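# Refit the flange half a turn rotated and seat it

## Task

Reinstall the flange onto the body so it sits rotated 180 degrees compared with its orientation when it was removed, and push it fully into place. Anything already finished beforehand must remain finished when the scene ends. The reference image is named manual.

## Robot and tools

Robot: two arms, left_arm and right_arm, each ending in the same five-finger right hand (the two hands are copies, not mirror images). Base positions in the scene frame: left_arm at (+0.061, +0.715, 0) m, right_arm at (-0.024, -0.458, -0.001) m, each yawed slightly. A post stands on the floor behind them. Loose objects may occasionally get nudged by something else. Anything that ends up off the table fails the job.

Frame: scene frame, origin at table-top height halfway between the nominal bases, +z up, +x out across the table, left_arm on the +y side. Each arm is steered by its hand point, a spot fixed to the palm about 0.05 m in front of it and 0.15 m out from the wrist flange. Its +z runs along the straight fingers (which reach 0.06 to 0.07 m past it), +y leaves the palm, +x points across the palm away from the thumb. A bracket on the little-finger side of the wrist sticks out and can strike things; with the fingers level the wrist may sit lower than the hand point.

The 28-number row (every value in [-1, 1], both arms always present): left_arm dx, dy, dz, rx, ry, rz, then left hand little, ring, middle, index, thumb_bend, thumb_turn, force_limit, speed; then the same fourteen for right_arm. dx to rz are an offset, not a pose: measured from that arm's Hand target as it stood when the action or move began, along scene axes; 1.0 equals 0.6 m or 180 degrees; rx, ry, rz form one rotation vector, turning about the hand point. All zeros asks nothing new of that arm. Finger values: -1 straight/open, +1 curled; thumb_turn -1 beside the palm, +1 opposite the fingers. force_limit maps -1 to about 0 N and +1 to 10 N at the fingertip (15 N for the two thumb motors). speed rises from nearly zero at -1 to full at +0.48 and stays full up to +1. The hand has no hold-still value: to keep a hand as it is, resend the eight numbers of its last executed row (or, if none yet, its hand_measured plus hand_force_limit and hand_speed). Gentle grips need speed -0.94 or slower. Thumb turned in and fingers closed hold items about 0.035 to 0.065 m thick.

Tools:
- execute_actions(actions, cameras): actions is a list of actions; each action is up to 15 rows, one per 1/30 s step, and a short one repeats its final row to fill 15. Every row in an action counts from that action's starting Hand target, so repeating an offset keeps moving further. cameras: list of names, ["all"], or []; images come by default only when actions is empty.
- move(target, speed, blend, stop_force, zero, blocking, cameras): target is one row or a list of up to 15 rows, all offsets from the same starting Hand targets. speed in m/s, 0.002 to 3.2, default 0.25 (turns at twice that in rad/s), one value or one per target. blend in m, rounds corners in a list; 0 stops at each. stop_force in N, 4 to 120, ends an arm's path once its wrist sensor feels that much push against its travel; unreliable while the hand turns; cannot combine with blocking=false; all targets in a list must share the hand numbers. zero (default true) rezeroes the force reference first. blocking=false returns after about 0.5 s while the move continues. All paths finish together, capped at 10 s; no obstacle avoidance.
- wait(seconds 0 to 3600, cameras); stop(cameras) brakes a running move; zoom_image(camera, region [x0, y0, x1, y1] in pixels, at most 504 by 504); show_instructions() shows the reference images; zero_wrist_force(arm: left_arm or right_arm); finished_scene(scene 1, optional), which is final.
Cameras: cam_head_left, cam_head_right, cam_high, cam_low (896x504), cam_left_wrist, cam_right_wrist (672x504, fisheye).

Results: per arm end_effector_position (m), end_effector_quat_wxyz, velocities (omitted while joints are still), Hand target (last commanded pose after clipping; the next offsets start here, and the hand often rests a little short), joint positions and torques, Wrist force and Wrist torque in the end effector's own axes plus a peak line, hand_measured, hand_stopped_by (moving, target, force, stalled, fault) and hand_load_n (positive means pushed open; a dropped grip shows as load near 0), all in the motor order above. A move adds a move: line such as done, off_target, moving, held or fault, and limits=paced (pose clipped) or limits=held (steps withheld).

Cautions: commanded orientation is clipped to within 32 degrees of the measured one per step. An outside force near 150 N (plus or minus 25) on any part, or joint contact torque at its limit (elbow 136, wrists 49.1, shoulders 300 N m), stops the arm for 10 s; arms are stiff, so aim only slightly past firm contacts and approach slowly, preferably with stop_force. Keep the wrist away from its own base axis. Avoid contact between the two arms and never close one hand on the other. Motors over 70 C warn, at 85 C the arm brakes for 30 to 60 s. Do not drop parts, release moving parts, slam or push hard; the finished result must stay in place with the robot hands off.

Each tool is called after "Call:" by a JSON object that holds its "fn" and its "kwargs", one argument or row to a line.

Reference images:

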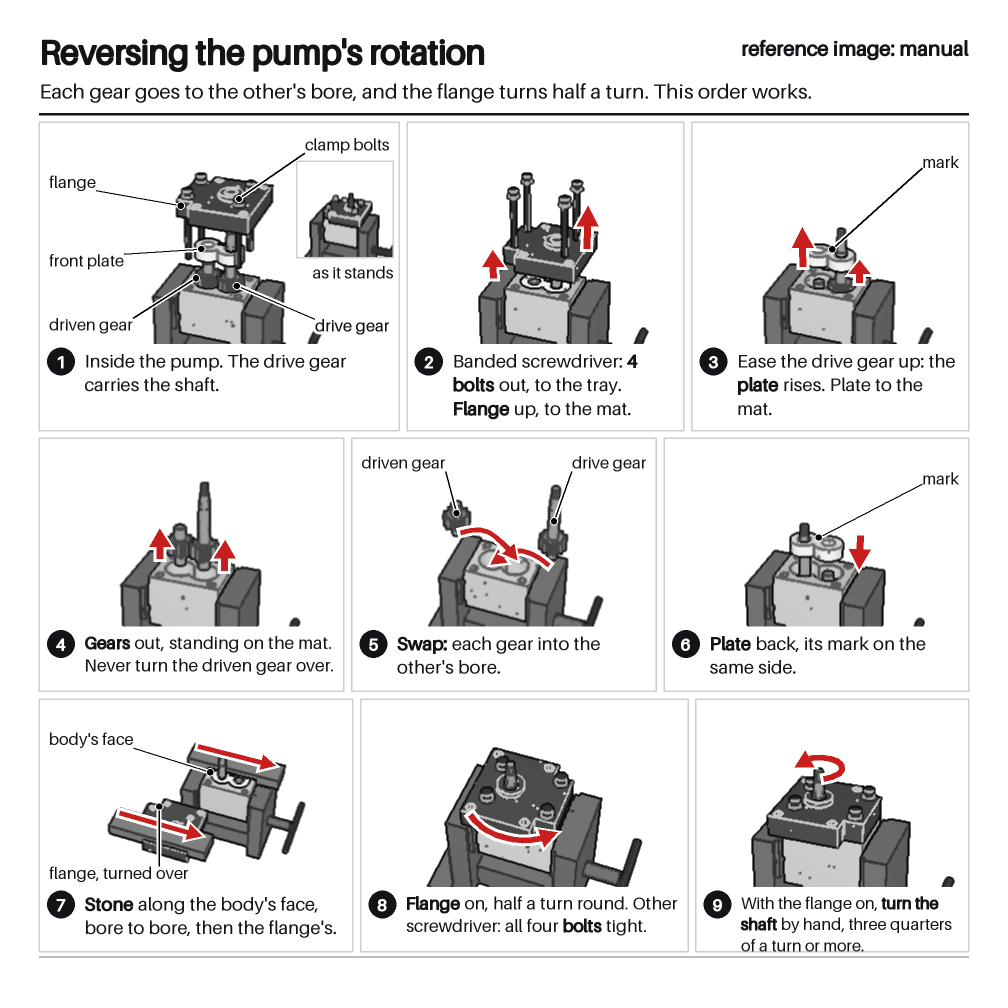

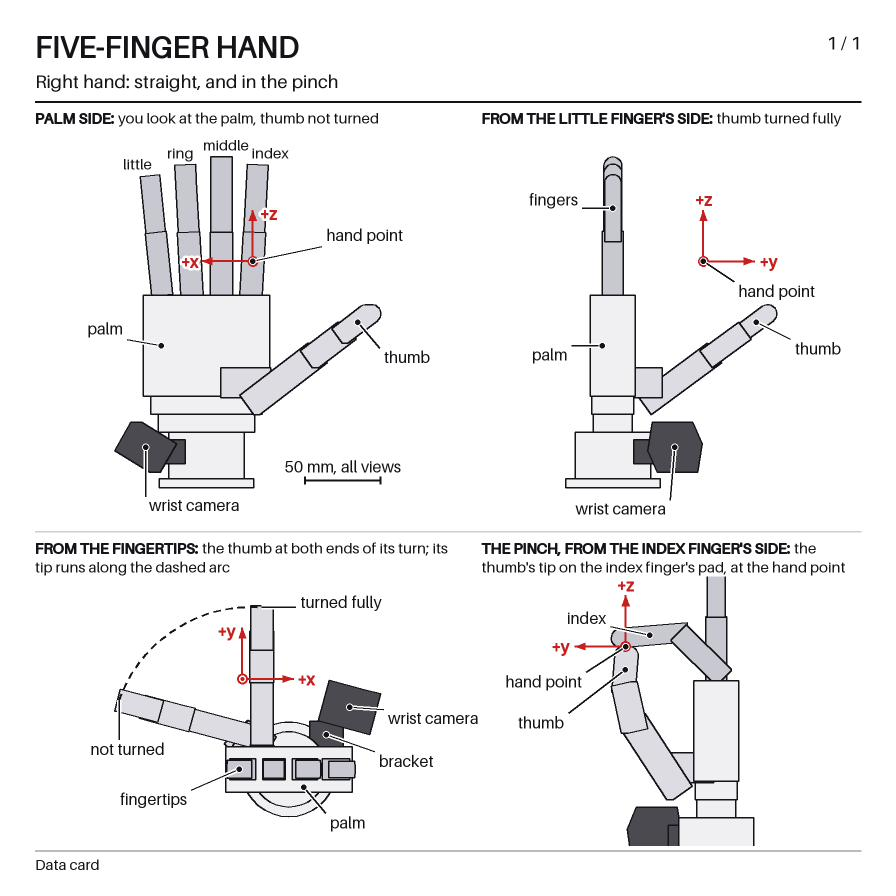

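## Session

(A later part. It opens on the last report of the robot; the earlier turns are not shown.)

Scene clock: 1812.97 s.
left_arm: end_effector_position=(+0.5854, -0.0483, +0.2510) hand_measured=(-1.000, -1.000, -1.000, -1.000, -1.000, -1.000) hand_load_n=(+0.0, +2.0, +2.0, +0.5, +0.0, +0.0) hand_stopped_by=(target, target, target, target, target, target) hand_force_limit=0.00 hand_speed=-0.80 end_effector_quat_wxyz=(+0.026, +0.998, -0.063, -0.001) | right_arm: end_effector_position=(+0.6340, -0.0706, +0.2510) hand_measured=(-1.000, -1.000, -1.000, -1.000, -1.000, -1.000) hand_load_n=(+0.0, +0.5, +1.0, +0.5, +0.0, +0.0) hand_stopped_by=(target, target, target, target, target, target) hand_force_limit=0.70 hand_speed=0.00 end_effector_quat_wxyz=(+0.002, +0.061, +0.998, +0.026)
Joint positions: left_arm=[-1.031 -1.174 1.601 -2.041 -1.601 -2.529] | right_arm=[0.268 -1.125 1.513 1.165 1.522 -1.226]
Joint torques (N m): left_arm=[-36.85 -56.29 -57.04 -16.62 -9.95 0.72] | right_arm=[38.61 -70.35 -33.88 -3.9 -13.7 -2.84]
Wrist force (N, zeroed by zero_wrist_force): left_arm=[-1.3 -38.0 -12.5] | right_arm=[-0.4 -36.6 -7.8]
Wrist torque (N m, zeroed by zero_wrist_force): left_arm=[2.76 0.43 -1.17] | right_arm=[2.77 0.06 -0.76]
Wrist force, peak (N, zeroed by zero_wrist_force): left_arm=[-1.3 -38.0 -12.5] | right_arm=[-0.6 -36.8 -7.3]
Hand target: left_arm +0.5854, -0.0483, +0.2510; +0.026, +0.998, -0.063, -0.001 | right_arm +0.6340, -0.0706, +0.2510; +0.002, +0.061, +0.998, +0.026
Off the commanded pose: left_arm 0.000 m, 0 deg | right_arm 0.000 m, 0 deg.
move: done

Call:
{"fn": "move", "kwargs": {
  "target": [-0.0011,-0.00088,0,0,0,0.00833,-1,-1,-1,-1,-1,-1,0,-0.8,-0.00013,0.00125,0,0,0,0.00833,-1,-1,-1,-1,-1,-1,0.7,0],
  "speed": 0.01,
  "cameras": ["cam_right_wrist","cam_left_wrist"]
}}

Call:
{"fn": "zoom_image", "kwargs": {
  "camera": "cam_right_wrist",
  "region": [240, 50, 480, 290]
}}

Scene clock: 1819.07 s.
left_arm: end_effector_position=(+0.5847, -0.0489, +0.2510) hand_measured=(-1.000, -1.000, -1.000, -1.000, -1.000, -1.000) hand_load_n=(+0.0, +2.0, +2.0, +1.0, +0.0, +0.0) hand_stopped_by=(target, target, target, target, target, target) hand_force_limit=0.00 hand_speed=-0.80 end_effector_quat_wxyz=(+0.026, +0.998, -0.050, -0.001) | right_arm: end_effector_position=(+0.6339, -0.0699, +0.2510) hand_measured=(-1.000, -1.000, -1.000, -1.000, -1.000, -1.000) hand_load_n=(+0.0, +0.5, +1.0, +0.5, +0.0, +0.0) hand_stopped_by=(target, target, target, target, target, target) hand_force_limit=0.70 hand_speed=0.00 end_effector_quat_wxyz=(+0.001, +0.048, +0.998, +0.026)
Joint positions: left_arm=[-1.033 -1.177 1.605 -2.043 -1.6 -2.557] | right_arm=[0.267 -1.123 1.51 1.167 1.521 -1.254]
Joint torques (N m): left_arm=[-33.8 -71.57 -45.47 -16.66 -3.47 0.83] | right_arm=[14.13 -63.7 -43.18 1.91 -14.35 -0.78]
Wrist force (N, zeroed by zero_wrist_force): left_arm=[-0.9 -39.8 -14.6] | right_arm=[-0.6 -38.8 -8.1]
Wrist torque (N m, zeroed by zero_wrist_force): left_arm=[3.02 0.44 -1.20] | right_arm=[2.93 0.10 -0.70]
Wrist force, peak (N, zeroed by zero_wrist_force): left_arm=[-1.3 -43.2 -16.2] | right_arm=[-1.6 -42.1 -7.0]
Hand target: left_arm +0.5847, -0.0489, +0.2510; +0.026, +0.998, -0.050, -0.001 | right_arm +0.6339, -0.0699, +0.2510; +0.001, +0.048, +0.998, +0.026
Off the commanded pose: left_arm 0.000 m, 0 deg | right_arm 0.000 m, 0 deg.
move: done
cam_left_wrist: T_world_to_cam=[[0.13971, -0.99018, 0.00391, -0.12947], [-0.84392, -0.11701, 0.52356, 0.35922], [-0.51796, -0.07645, -0.85198, 0.62815]] pos_world=[0.6466, -0.03815, 0.3476]
cam_right_wrist: T_world_to_cam=[[-0.10466, 0.99296, 0.0555, 0.13109], [0.86854, 0.06408, 0.49145, -0.66738], [0.48444, 0.09964, -0.86913, 0.03898]] pos_world=[0.57448, -0.09129, 0.35459]
Images, in order (width x height): cam_left_wrist 672x504, cam_right_wrist 672x504.

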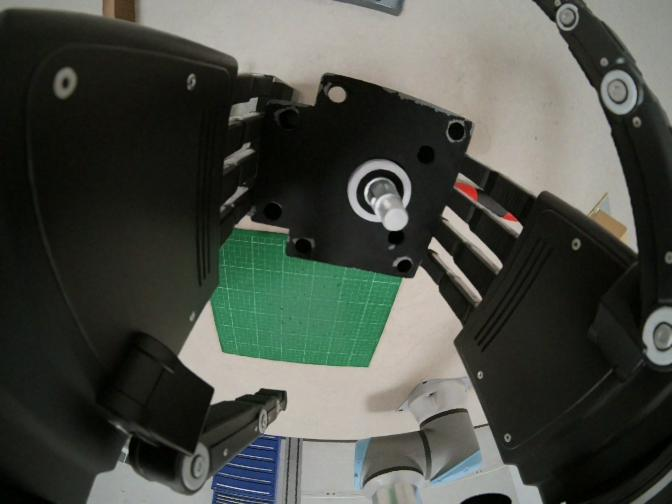

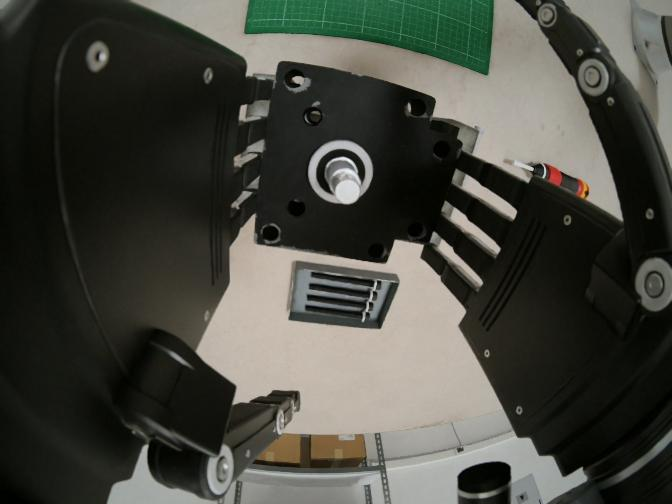

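Scaled by 2.100 from the camera's image (finer frame: 960x720).

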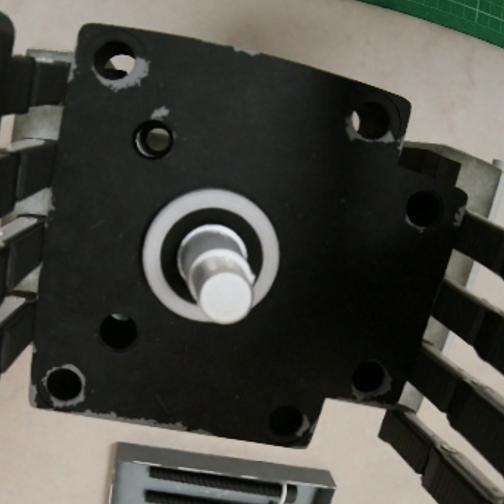

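Call:
{"fn": "move", "kwargs": {
  "target": [0,0,-0.004,0,0,0,-1,-1,-1,-1,-1,-1,0,-0.8,0,0,-0.004,0,0,0,-1,-1,-1,-1,-1,-1,0.7,0],
  "speed": 0.003,
  "stop_force": 14
}}

Call:
{"fn": "move", "kwargs": {
  "target": [0,0,0.0009,0,0,0,-1,-1,-1,-1,-1,-1,0,-0.8,0,0,0.0009,0,0,0,-1,-1,-1,-1,-1,-1,0.7,0],
  "speed": 0.003
}}

Scene clock: 1825.23 s.
left_arm: end_effector_position=(+0.5847, -0.0489, +0.2485) hand_measured=(-1.000, -1.000, -1.000, -1.000, -1.000, -1.000) hand_load_n=(+0.0, +2.0, +2.5, +1.0, +0.0, +0.0) hand_stopped_by=(target, target, target, target, target, target) hand_force_limit=0.00 hand_speed=-0.80 end_effector_quat_wxyz=(+0.026, +0.998, -0.050, -0.001) | right_arm: end_effector_position=(+0.6339, -0.0699, +0.2485) hand_measured=(-1.000, -1.000, -1.000, -1.000, -1.000, -1.000) hand_load_n=(+0.0, +0.5, +0.5, +0.5, +0.0, +0.0) hand_stopped_by=(target, target, target, target, target, target) hand_force_limit=0.70 hand_speed=0.00 end_effector_quat_wxyz=(+0.001, +0.048, +0.998, +0.026)
Joint positions: left_arm=[-1.033 -1.175 1.607 -2.047 -1.6 -2.557] | right_arm=[0.267 -1.121 1.512 1.163 1.521 -1.253]
Joint torques (N m): left_arm=[-20.67 -51.19 -45.02 -14.11 -7.02 1.2] | right_arm=[28.13 -55.08 -29.65 -3.55 -12.85 4.11]
Wrist force (N, zeroed by zero_wrist_force): left_arm=[-0.9 -44.0 -23.5] | right_arm=[0.2 -39.6 -21.1]
Wrist torque (N m, zeroed by zero_wrist_force): left_arm=[3.75 0.73 -1.29] | right_arm=[3.65 0.36 -0.67]
Wrist force, peak (N, zeroed by zero_wrist_force): left_arm=[-4.7 -45.8 -25.1] | right_arm=[-0.2 -39.8 -22.1]
Hand target: left_arm +0.5847, -0.0489, +0.2486; +0.026, +0.998, -0.050, -0.001 | right_arm +0.6339, -0.0699, +0.2486; +0.001, +0.048, +0.998, +0.026
Off the commanded pose: left_arm 0.000 m, 0 deg | right_arm 0.000 m, 0 deg.
move: done

Scene clock: 1825.73 s.
left_arm: end_effector_position=(+0.5847, -0.0488, +0.2490) hand_measured=(-1.000, -1.000, -1.000, -1.000, -1.000, -1.000) hand_load_n=(+0.0, +2.0, +2.0, +0.5, +0.0, +0.0) hand_stopped_by=(target, target, target, target, target, target) hand_force_limit=0.00 hand_speed=-0.80 end_effector_quat_wxyz=(+0.026, +0.998, -0.050, -0.001) | right_arm: end_effector_position=(+0.6339, -0.0699, +0.2490) hand_measured=(-1.000, -1.000, -1.000, -1.000, -1.000, -1.000) hand_load_n=(+0.0, +0.5, +0.5, +0.5, +0.0, +0.0) hand_stopped_by=(target, target, target, target, target, target) hand_force_limit=0.70 hand_speed=0.00 end_effector_quat_wxyz=(+0.001, +0.048, +0.998, +0.026)
Joint positions: left_arm=[-1.033 -1.176 1.607 -2.046 -1.6 -2.557] | right_arm=[0.267 -1.122 1.512 1.164 1.521 -1.253]
Joint torques (N m): left_arm=[-18.53 -77.73 -60.96 -11.62 -7.1 1.18] | right_arm=[27.53 -94.36 -45.78 2.66 -12.52 3.88]
Wrist force (N, zeroed by zero_wrist_force): left_arm=[-0.4 -37.0 -9.0] | right_arm=[0.3 -36.0 -2.7]
Wrist torque (N m, zeroed by zero_wrist_force): left_arm=[2.57 0.39 -1.13] | right_arm=[2.49 0.00 -0.62]
Wrist force, peak (N, zeroed by zero_wrist_force): left_arm=[-0.9 -44.3 -23.8] | right_arm=[-0.1 -39.6 -21.6]
Hand target: left_arm +0.5847, -0.0489, +0.2491; +0.026, +0.998, -0.050, -0.001 | right_arm +0.6339, -0.0699, +0.2491; +0.001, +0.048, +0.998, +0.026
Off the commanded pose: left_arm 0.000 m, 0 deg | right_arm 0.000 m, 0 deg.
move: done

Call:
{"fn": "move", "kwargs": {
  "target": [
    [0.002,0.0198,0,0,0,0,-1,-1,-1,-1,-1,-1,0,-0.8,-0.002,-0.0198,0,0,0,0,-1,-1,-1,-1,-1,-1,0.7,0],
    [0.002,0.03,0.15,0,0,0,-1,-1,-1,-1,-1,-1,0,-0.8,-0.002,-0.03,0.12,0,0,0,-1,-1,-1,-1,-1,-1,0.7,0],
    [0.002,0.35,0.3,0,0,0,-1,-1,-1,-1,-1,-1,0,-0.8,0.0993,-0.0178,0.1182,0,0,0,-1,-1,-1,-1,-1,-1,0.7,0]
  ],
  "speed": [0.01, 0.08, 0.1],
  "cameras": ["cam_right_wrist","cam_high","cam_low"]
}}

Call:
{"fn": "zoom_image", "kwargs": {
  "camera": "cam_right_wrist",
  "region": [250, 10, 470, 180]
}}

Call:
{"fn": "zoom_image", "kwargs": {
  "camera": "cam_right_wrist",
  "region": [297, 94, 337, 134]
}}

Scene clock: 1835.20 s.
left_arm: end_effector_position=(+0.5859, +0.1613, +0.4290) hand_measured=(-1.000, -1.000, -1.000, -1.000, -1.000, -1.000) hand_load_n=(+0.0, +0.0, +0.0, +0.0, +0.0, +0.0) hand_stopped_by=(target, target, target, target, target, target) hand_force_limit=0.00 hand_speed=-0.80 end_effector_quat_wxyz=(+0.026, +0.998, -0.050, -0.001) | right_arm: end_effector_position=(+0.6935, -0.0806, +0.3200) hand_measured=(-1.000, -1.000, -1.000, -1.000, -1.000, -1.000) hand_load_n=(+0.0, +0.0, +0.0, +0.0, +0.0, +0.0) hand_stopped_by=(target, target, target, target, target, target) hand_force_limit=0.70 hand_speed=0.00 end_effector_quat_wxyz=(+0.001, +0.048, +0.998, +0.026)
Joint positions: left_arm=[-0.893 -1.507 1.69 -1.794 -1.605 -2.417] | right_arm=[0.235 -1.078 1.316 1.318 1.521 -1.286]
Joint torques (N m): left_arm=[-11.9 -42.1 -50.6 -7.21 -2.9 -2.02] | right_arm=[-6.07 -107.7 -30.13 1.9 -1.83 -2.71]
Wrist force (N, zeroed by zero_wrist_force): left_arm=[0.3 0.0 -0.1] | right_arm=[1.8 -0.7 0.7]
Wrist torque (N m, zeroed by zero_wrist_force): left_arm=[0.02 -0.03 -0.14] | right_arm=[-0.13 -0.31 0.19]
Wrist force, peak (N, zeroed by zero_wrist_force): left_arm=[-0.5 -36.8 -8.9] | right_arm=[0.5 -36.3 1.6]
Hand target: left_arm +0.5859, +0.1611, +0.4291; +0.026, +0.998, -0.050, -0.001 | right_arm +0.6935, -0.0805, +0.3200; +0.001, +0.048, +0.998, +0.026
Off the commanded pose: left_arm 0.000 m, 0 deg | right_arm 0.000 m, 0 deg.
move: done
cam_right_wrist: T_world_to_cam=[[-0.10438, 0.99299, 0.05545, 0.14397], [0.86868, 0.06388, 0.49124, -0.75238], [0.48425, 0.09944, -0.86926, 0.07129]] pos_world=[0.63408, -0.10199, 0.42359]
Images, in order (width x height): cam_high 896x504, cam_low 896x504, cam_right_wrist 672x504.

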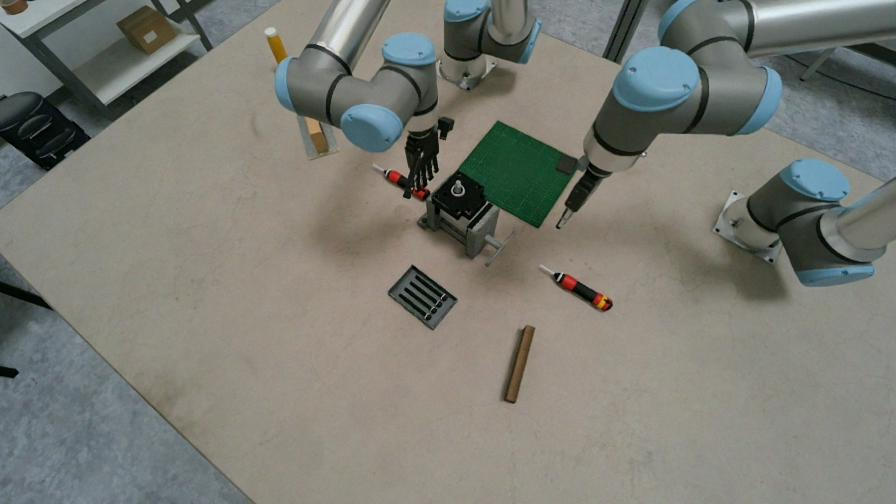

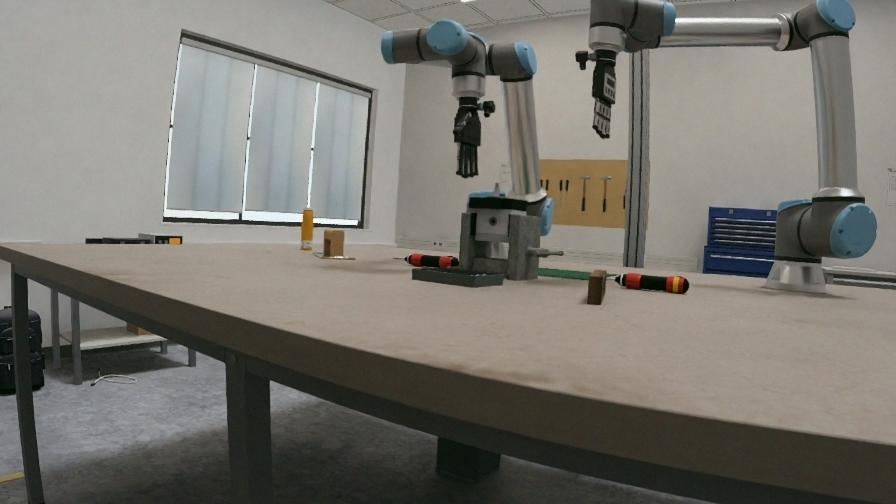

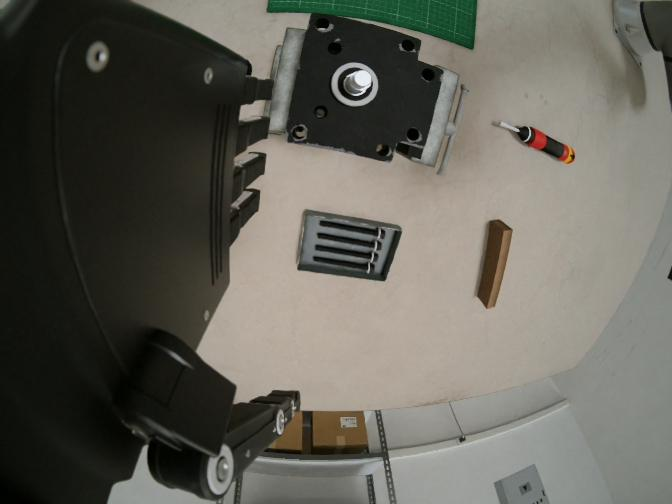

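Scaled by 2.291 from the camera's image (finer frame: 960x720).

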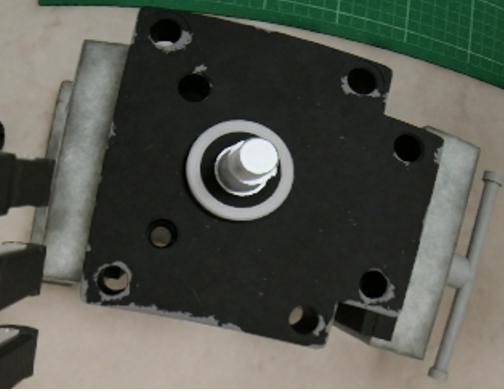

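Scaled by 12.600 from the camera's image (finer frame: 960x720).

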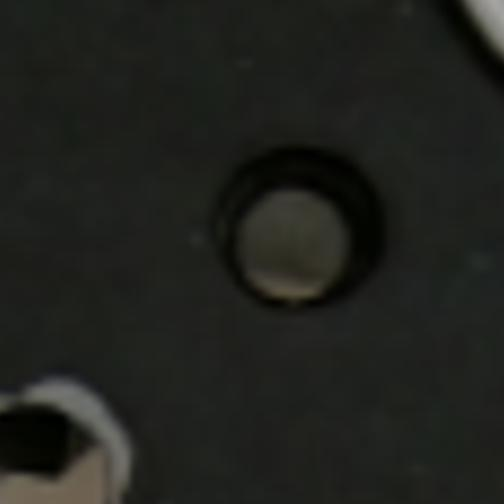

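Call:
{"fn": "move", "kwargs": {
  "target": [
    [0,0,0,0,0,0,-1,-1,-1,-1,-1,-1,0,-0.8,0,0,0.0333,0,0,0,-1,-1,-1,-1,-1,-1,0.7,0],
    [0,0,0,0,0,0,-1,-1,-1,-1,-1,-1,0,-0.8,0.0117,0.137,0.0333,0,0,0,-1,-1,-1,-1,-1,-1,0.7,0]
  ],
  "speed": 0.1,
  "cameras": ["cam_right_wrist"]
}}

Call:
{"fn": "zoom_image", "kwargs": {
  "camera": "cam_right_wrist",
  "region": [297, 94, 337, 134]
}}

Call:
{"fn": "move", "kwargs": {
  "target": [0,0,0,0,0,0,-1,-1,-1,-1,-1,-1,0,-0.8,-0.0948,0.0093,0,0,0,0,-1,-1,-1,-1,-1,-1,0.7,0],
  "speed": 0.1,
  "cameras": ["cam_right_wrist"]
}}

Call:
{"fn": "zoom_image", "kwargs": {
  "camera": "cam_right_wrist",
  "region": [297, 94, 337, 134]
}}

Scene clock: 1844.73 s.
left_arm: end_effector_position=(+0.5859, +0.1611, +0.4291) hand_measured=(-1.000, -1.000, -1.000, -1.000, -1.000, -1.000) hand_load_n=(+0.0, +0.0, +0.0, +0.0, +0.0, +0.0) hand_stopped_by=(target, target, target, target, target, target) hand_force_limit=0.00 hand_speed=-0.80 end_effector_quat_wxyz=(+0.026, +0.998, -0.050, -0.001) | right_arm: end_effector_position=(+0.7005, +0.0017, +0.3399) hand_measured=(-1.000, -1.000, -1.000, -1.000, -1.000, -1.000) hand_load_n=(+0.0, +0.0, +0.0, +0.0, +0.0, +0.0) hand_stopped_by=(target, target, target, target, target, target) hand_force_limit=0.70 hand_speed=0.00 end_effector_quat_wxyz=(+0.001, +0.048, +0.998, +0.026)
Joint positions: left_arm=[-0.893 -1.507 1.69 -1.794 -1.605 -2.417] | right_arm=[0.339 -1.01 1.173 1.388 1.523 -1.181]
Joint torques (N m): left_arm=[-13.22 -56.2 -51.31 -7.26 2.18 -2.06] | right_arm=[-12.6 -104.86 -29.46 0.3 2.65 -2.98]
Wrist force (N, zeroed by zero_wrist_force): left_arm=[0.2 -0.2 -0.1] | right_arm=[1.8 -0.3 1.7]
Wrist torque (N m, zeroed by zero_wrist_force): left_arm=[0.00 -0.01 -0.13] | right_arm=[-0.14 -0.33 0.21]
Wrist force, peak (N, zeroed by zero_wrist_force): left_arm=[0.4 -0.4 -0.5] | right_arm=[2.0 -1.3 2.3]
Hand target: left_arm +0.5859, +0.1611, +0.4291; +0.026, +0.998, -0.050, -0.001 | right_arm +0.7005, +0.0017, +0.3400; +0.001, +0.048, +0.998, +0.026
Off the commanded pose: left_arm 0.000 m, 0 deg | right_arm 0.000 m, 0 deg.
move: done
cam_right_wrist: T_world_to_cam=[[-0.10432, 0.993, 0.05538, 0.06197], [0.86873, 0.06388, 0.49116, -0.77353], [0.48418, 0.09935, -0.86931, 0.07718]] pos_world=[0.64108, -0.01979, 0.44359]

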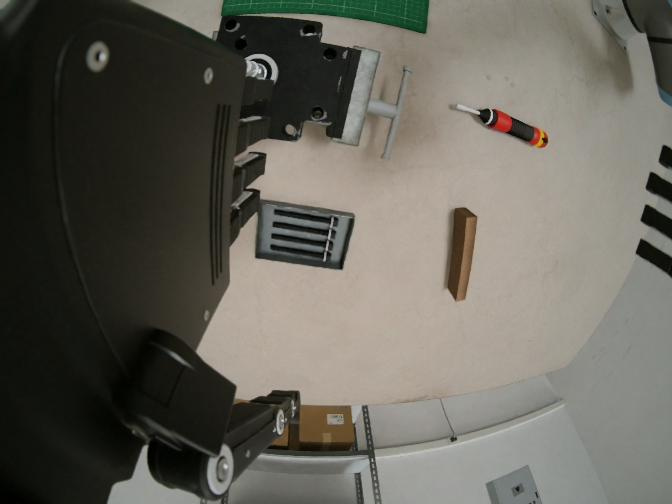

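Scaled by 12.600 from the camera's image (finer frame: 960x720).

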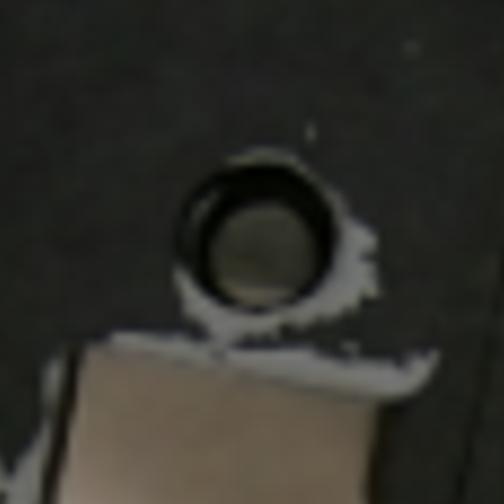

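Scene clock: 1845.73 s.
left_arm: end_effector_position=(+0.5859, +0.1611, +0.4291) hand_measured=(-1.000, -1.000, -1.000, -1.000, -1.000, -1.000) hand_load_n=(+0.0, +0.0, +0.0, +0.0, -0.5, +0.0) hand_stopped_by=(target, target, target, target, target, target) hand_force_limit=0.00 hand_speed=-0.80 end_effector_quat_wxyz=(+0.026, +0.998, -0.050, -0.001) | right_arm: end_effector_position=(+0.6436, +0.0073, +0.3401) hand_measured=(-1.000, -1.000, -1.000, -1.000, -1.000, -1.000) hand_load_n=(+0.0, +0.0, +0.0, +0.0, +0.0, +0.5) hand_stopped_by=(target, target, target, target, target, target) hand_force_limit=0.70 hand_speed=0.00 end_effector_quat_wxyz=(+0.001, +0.048, +0.998, +0.026)
Joint positions: left_arm=[-0.893 -1.507 1.69 -1.794 -1.605 -2.417] | right_arm=[0.369 -1.09 1.297 1.343 1.523 -1.15]
Joint torques (N m): left_arm=[-12.61 -56.87 -51.55 -7.47 2.04 -2.16] | right_arm=[-11.1 -80.05 -36.61 6.81 2.39 -3.54]
Wrist force (N, zeroed by zero_wrist_force): left_arm=[0.1 -0.3 -0.1] | right_arm=[2.0 -0.4 1.1]
Wrist torque (N m, zeroed by zero_wrist_force): left_arm=[-0.04 0.01 -0.15] | right_arm=[-0.11 -0.36 0.13]
Wrist force, peak (N, zeroed by zero_wrist_force): left_arm=[0.5 -0.2 -0.6] | right_arm=[2.9 -0.4 1.3]
Hand target: left_arm +0.5859, +0.1611, +0.4291; +0.026, +0.998, -0.050, -0.001 | right_arm +0.6436, +0.0072, +0.3400; +0.001, +0.048, +0.998, +0.026
Off the commanded pose: left_arm 0.000 m, 0 deg | right_arm 0.000 m, 0 deg.
move: done
cam_right_wrist: T_world_to_cam=[[-0.10446, 0.99298, 0.0555, 0.05049], [0.8685, 0.06389, 0.49156, -0.72455], [0.48456, 0.09954, -0.86908, 0.10394]] pos_world=[0.58418, -0.01419, 0.44369]

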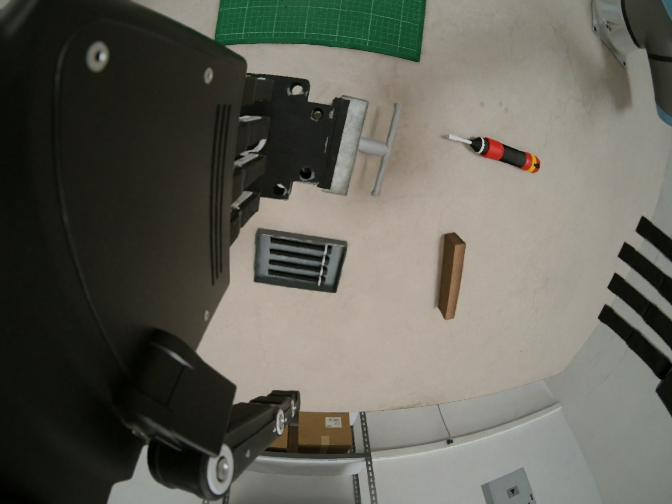

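Scaled by 12.600 from the camera's image (finer frame: 960x720).

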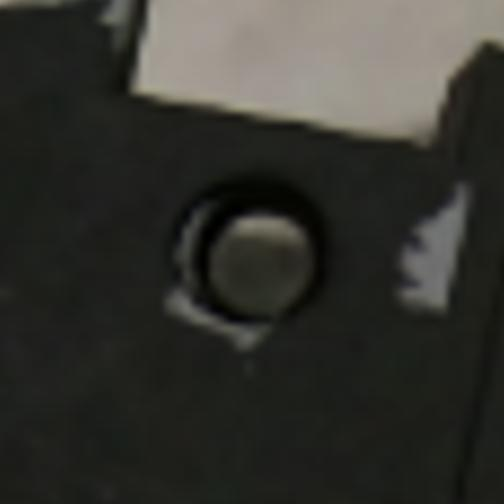

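Call:
{"fn": "execute_actions", "kwargs": {
  "actions": [],
  "cameras": ["cam_low"]
}}

Call:
{"fn": "zoom_image", "kwargs": {
  "camera": "cam_low",
  "region": [462, 190, 532, 240]
}}

Scene clock: 1851.00 s.
left_arm: end_effector_position=(+0.5859, +0.1611, +0.4291) hand_measured=(-1.000, -1.000, -1.000, -1.000, -1.000, -1.000) hand_load_n=(+0.0, +0.0, +0.0, +0.0, +0.0, +0.0) hand_stopped_by=(target, target, target, target, target, target) hand_force_limit=0.00 hand_speed=-0.80 end_effector_quat_wxyz=(+0.026, +0.998, -0.050, -0.001) | right_arm: end_effector_position=(+0.6436, +0.0072, +0.3400) hand_measured=(-1.000, -1.000, -1.000, -1.000, -1.000, -1.000) hand_load_n=(+0.0, +0.0, +0.0, +0.0, +0.0, +0.0) hand_stopped_by=(target, target, target, target, target, target) hand_force_limit=0.70 hand_speed=0.00 end_effector_quat_wxyz=(+0.001, +0.048, +0.998, +0.026)
Joint positions: left_arm=[-0.893 -1.507 1.69 -1.794 -1.605 -2.417] | right_arm=[0.369 -1.09 1.297 1.343 1.523 -1.151]
Joint velocities: within noise
Joint torques (N m): left_arm=[-12.98 -55.62 -51.5 -7.34 2.41 -2.17] | right_arm=[-12.68 -71.82 -29.64 6.79 -1.03 -3.63]
Motor temperatures (°C): left_arm=[32 27 28 36 38 40] | right_arm=[31 35 31 36 42 40]
Wrist force (N, zeroed by zero_wrist_force): left_arm=[0.0 -0.1 -0.4] | right_arm=[1.7 -0.4 0.7]
Wrist torque (N m, zeroed by zero_wrist_force): left_arm=[0.02 0.02 -0.14] | right_arm=[-0.10 -0.29 0.13]
Wrist force, peak (N, zeroed by zero_wrist_force): left_arm=[0.6 -0.2 -0.6] | right_arm=[1.9 -0.5 1.4]
Hand target: left_arm +0.5859, +0.1611, +0.4291; +0.026, +0.998, -0.050, -0.001 | right_arm +0.6436, +0.0072, +0.3400; +0.001, +0.048, +0.998, +0.026
Off the commanded pose: left_arm 0.000 m, 0 deg | right_arm 0.000 m, 0 deg.
Images, in order (width x height): cam_low 896x504.

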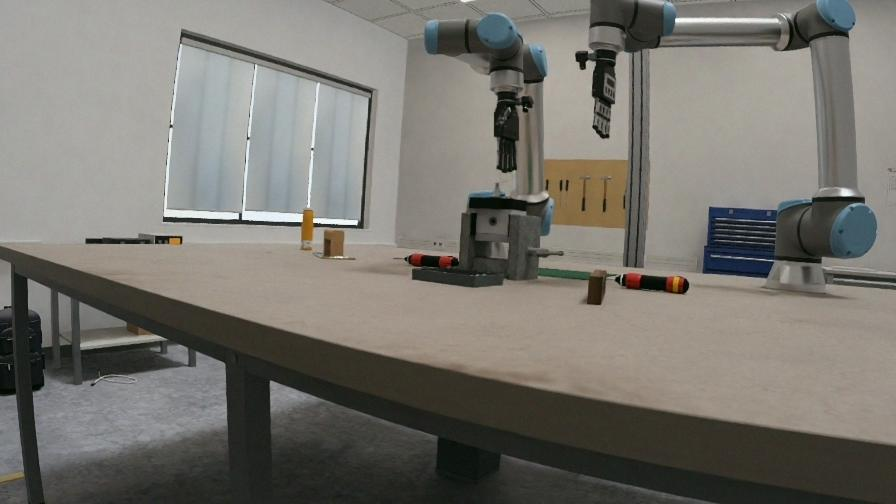

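Scaled by 7.200.

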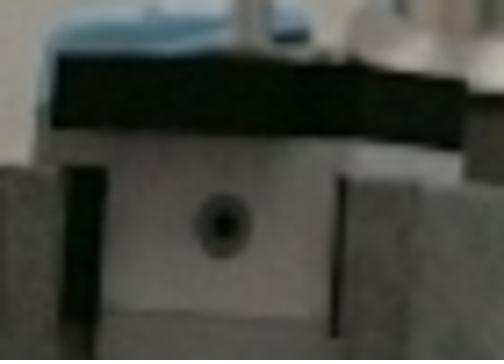

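Call:
{"fn": "move", "kwargs": {
  "target": [0,0.1,0.1,0,0,0,-1,-1,-1,-1,-1,-1,0,-0.8,0,-0.1,0.25,0,0,0,-1,-1,-1,-1,-1,-1,0.7,0],
  "speed": 0.15,
  "cameras": ["cam_high"]
}}

Call:
{"fn": "zoom_image", "kwargs": {
  "camera": "cam_high",
  "region": [410, 160, 530, 280]
}}

Scene clock: 1863.63 s.
left_arm: end_effector_position=(+0.5860, +0.2212, +0.4892) hand_measured=(-1.000, -1.000, -1.000, -1.000, -1.000, -1.000) hand_load_n=(+0.0, +0.0, +0.5, +0.0, +0.0, +0.0) hand_stopped_by=(target, target, target, target, target, target) hand_force_limit=0.00 hand_speed=-0.80 end_effector_quat_wxyz=(+0.026, +0.998, -0.050, -0.001) | right_arm: end_effector_position=(+0.6436, -0.0528, +0.4901) hand_measured=(-1.000, -1.000, -1.000, -1.000, -1.000, -1.000) hand_load_n=(+0.0, +0.0, +0.0, +0.0, +0.0, +0.0) hand_stopped_by=(target, target, target, target, target, target) hand_force_limit=0.70 hand_speed=0.00 end_effector_quat_wxyz=(+0.001, +0.048, +0.998, +0.026)
Joint positions: left_arm=[-0.841 -1.583 1.662 -1.688 -1.607 -2.365] | right_arm=[0.288 -1.168 1.147 1.574 1.522 -1.232]
Joint torques (N m): left_arm=[-12.67 -37.61 -38.32 -6.95 -3.24 -2.16] | right_arm=[11.86 -66.39 -35.96 2.63 -1.96 4.32]
Wrist force (N, zeroed by zero_wrist_force): left_arm=[0.4 -0.6 -0.1] | right_arm=[1.7 -1.1 1.5]
Wrist torque (N m, zeroed by zero_wrist_force): left_arm=[-0.09 -0.06 -0.18] | right_arm=[-0.24 -0.28 0.13]
Wrist force, peak (N, zeroed by zero_wrist_force): left_arm=[0.1 -1.2 -0.8] | right_arm=[1.5 -0.2 3.2]
Hand target: left_arm +0.5859, +0.2211, +0.4891; +0.026, +0.998, -0.050, -0.001 | right_arm +0.6436, -0.0528, +0.4900; +0.001, +0.048, +0.998, +0.026
Off the commanded pose: left_arm 0.000 m, 0 deg | right_arm 0.000 m, 0 deg.
move: done

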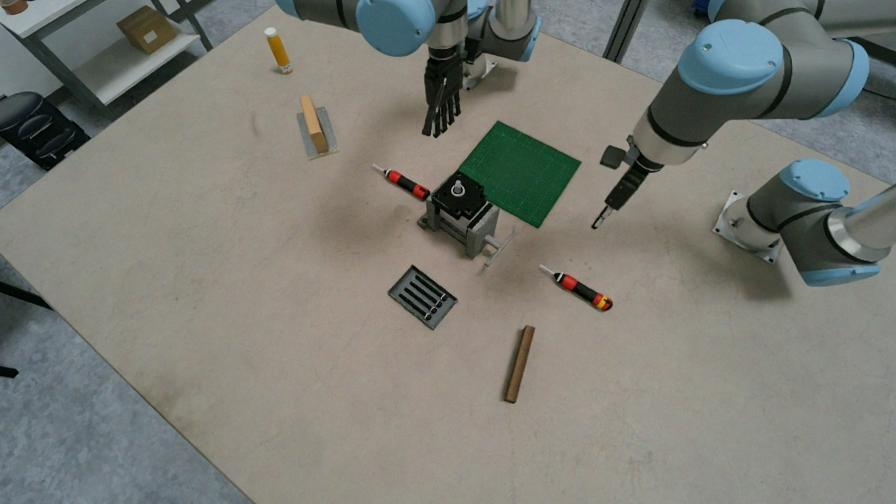

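Scaled by 4.200.

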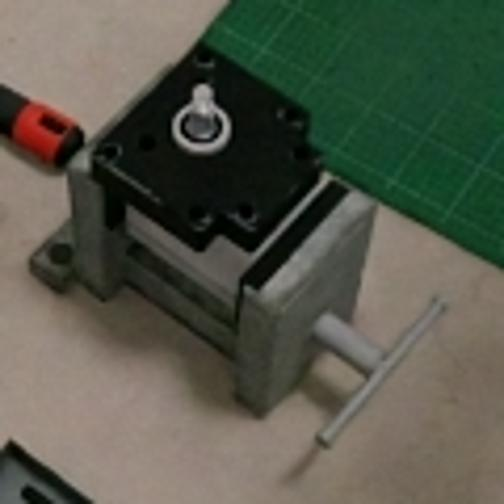

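Call:
{"fn": "finished_scene", "kwargs": {

}}

The scene is finished: the task was done.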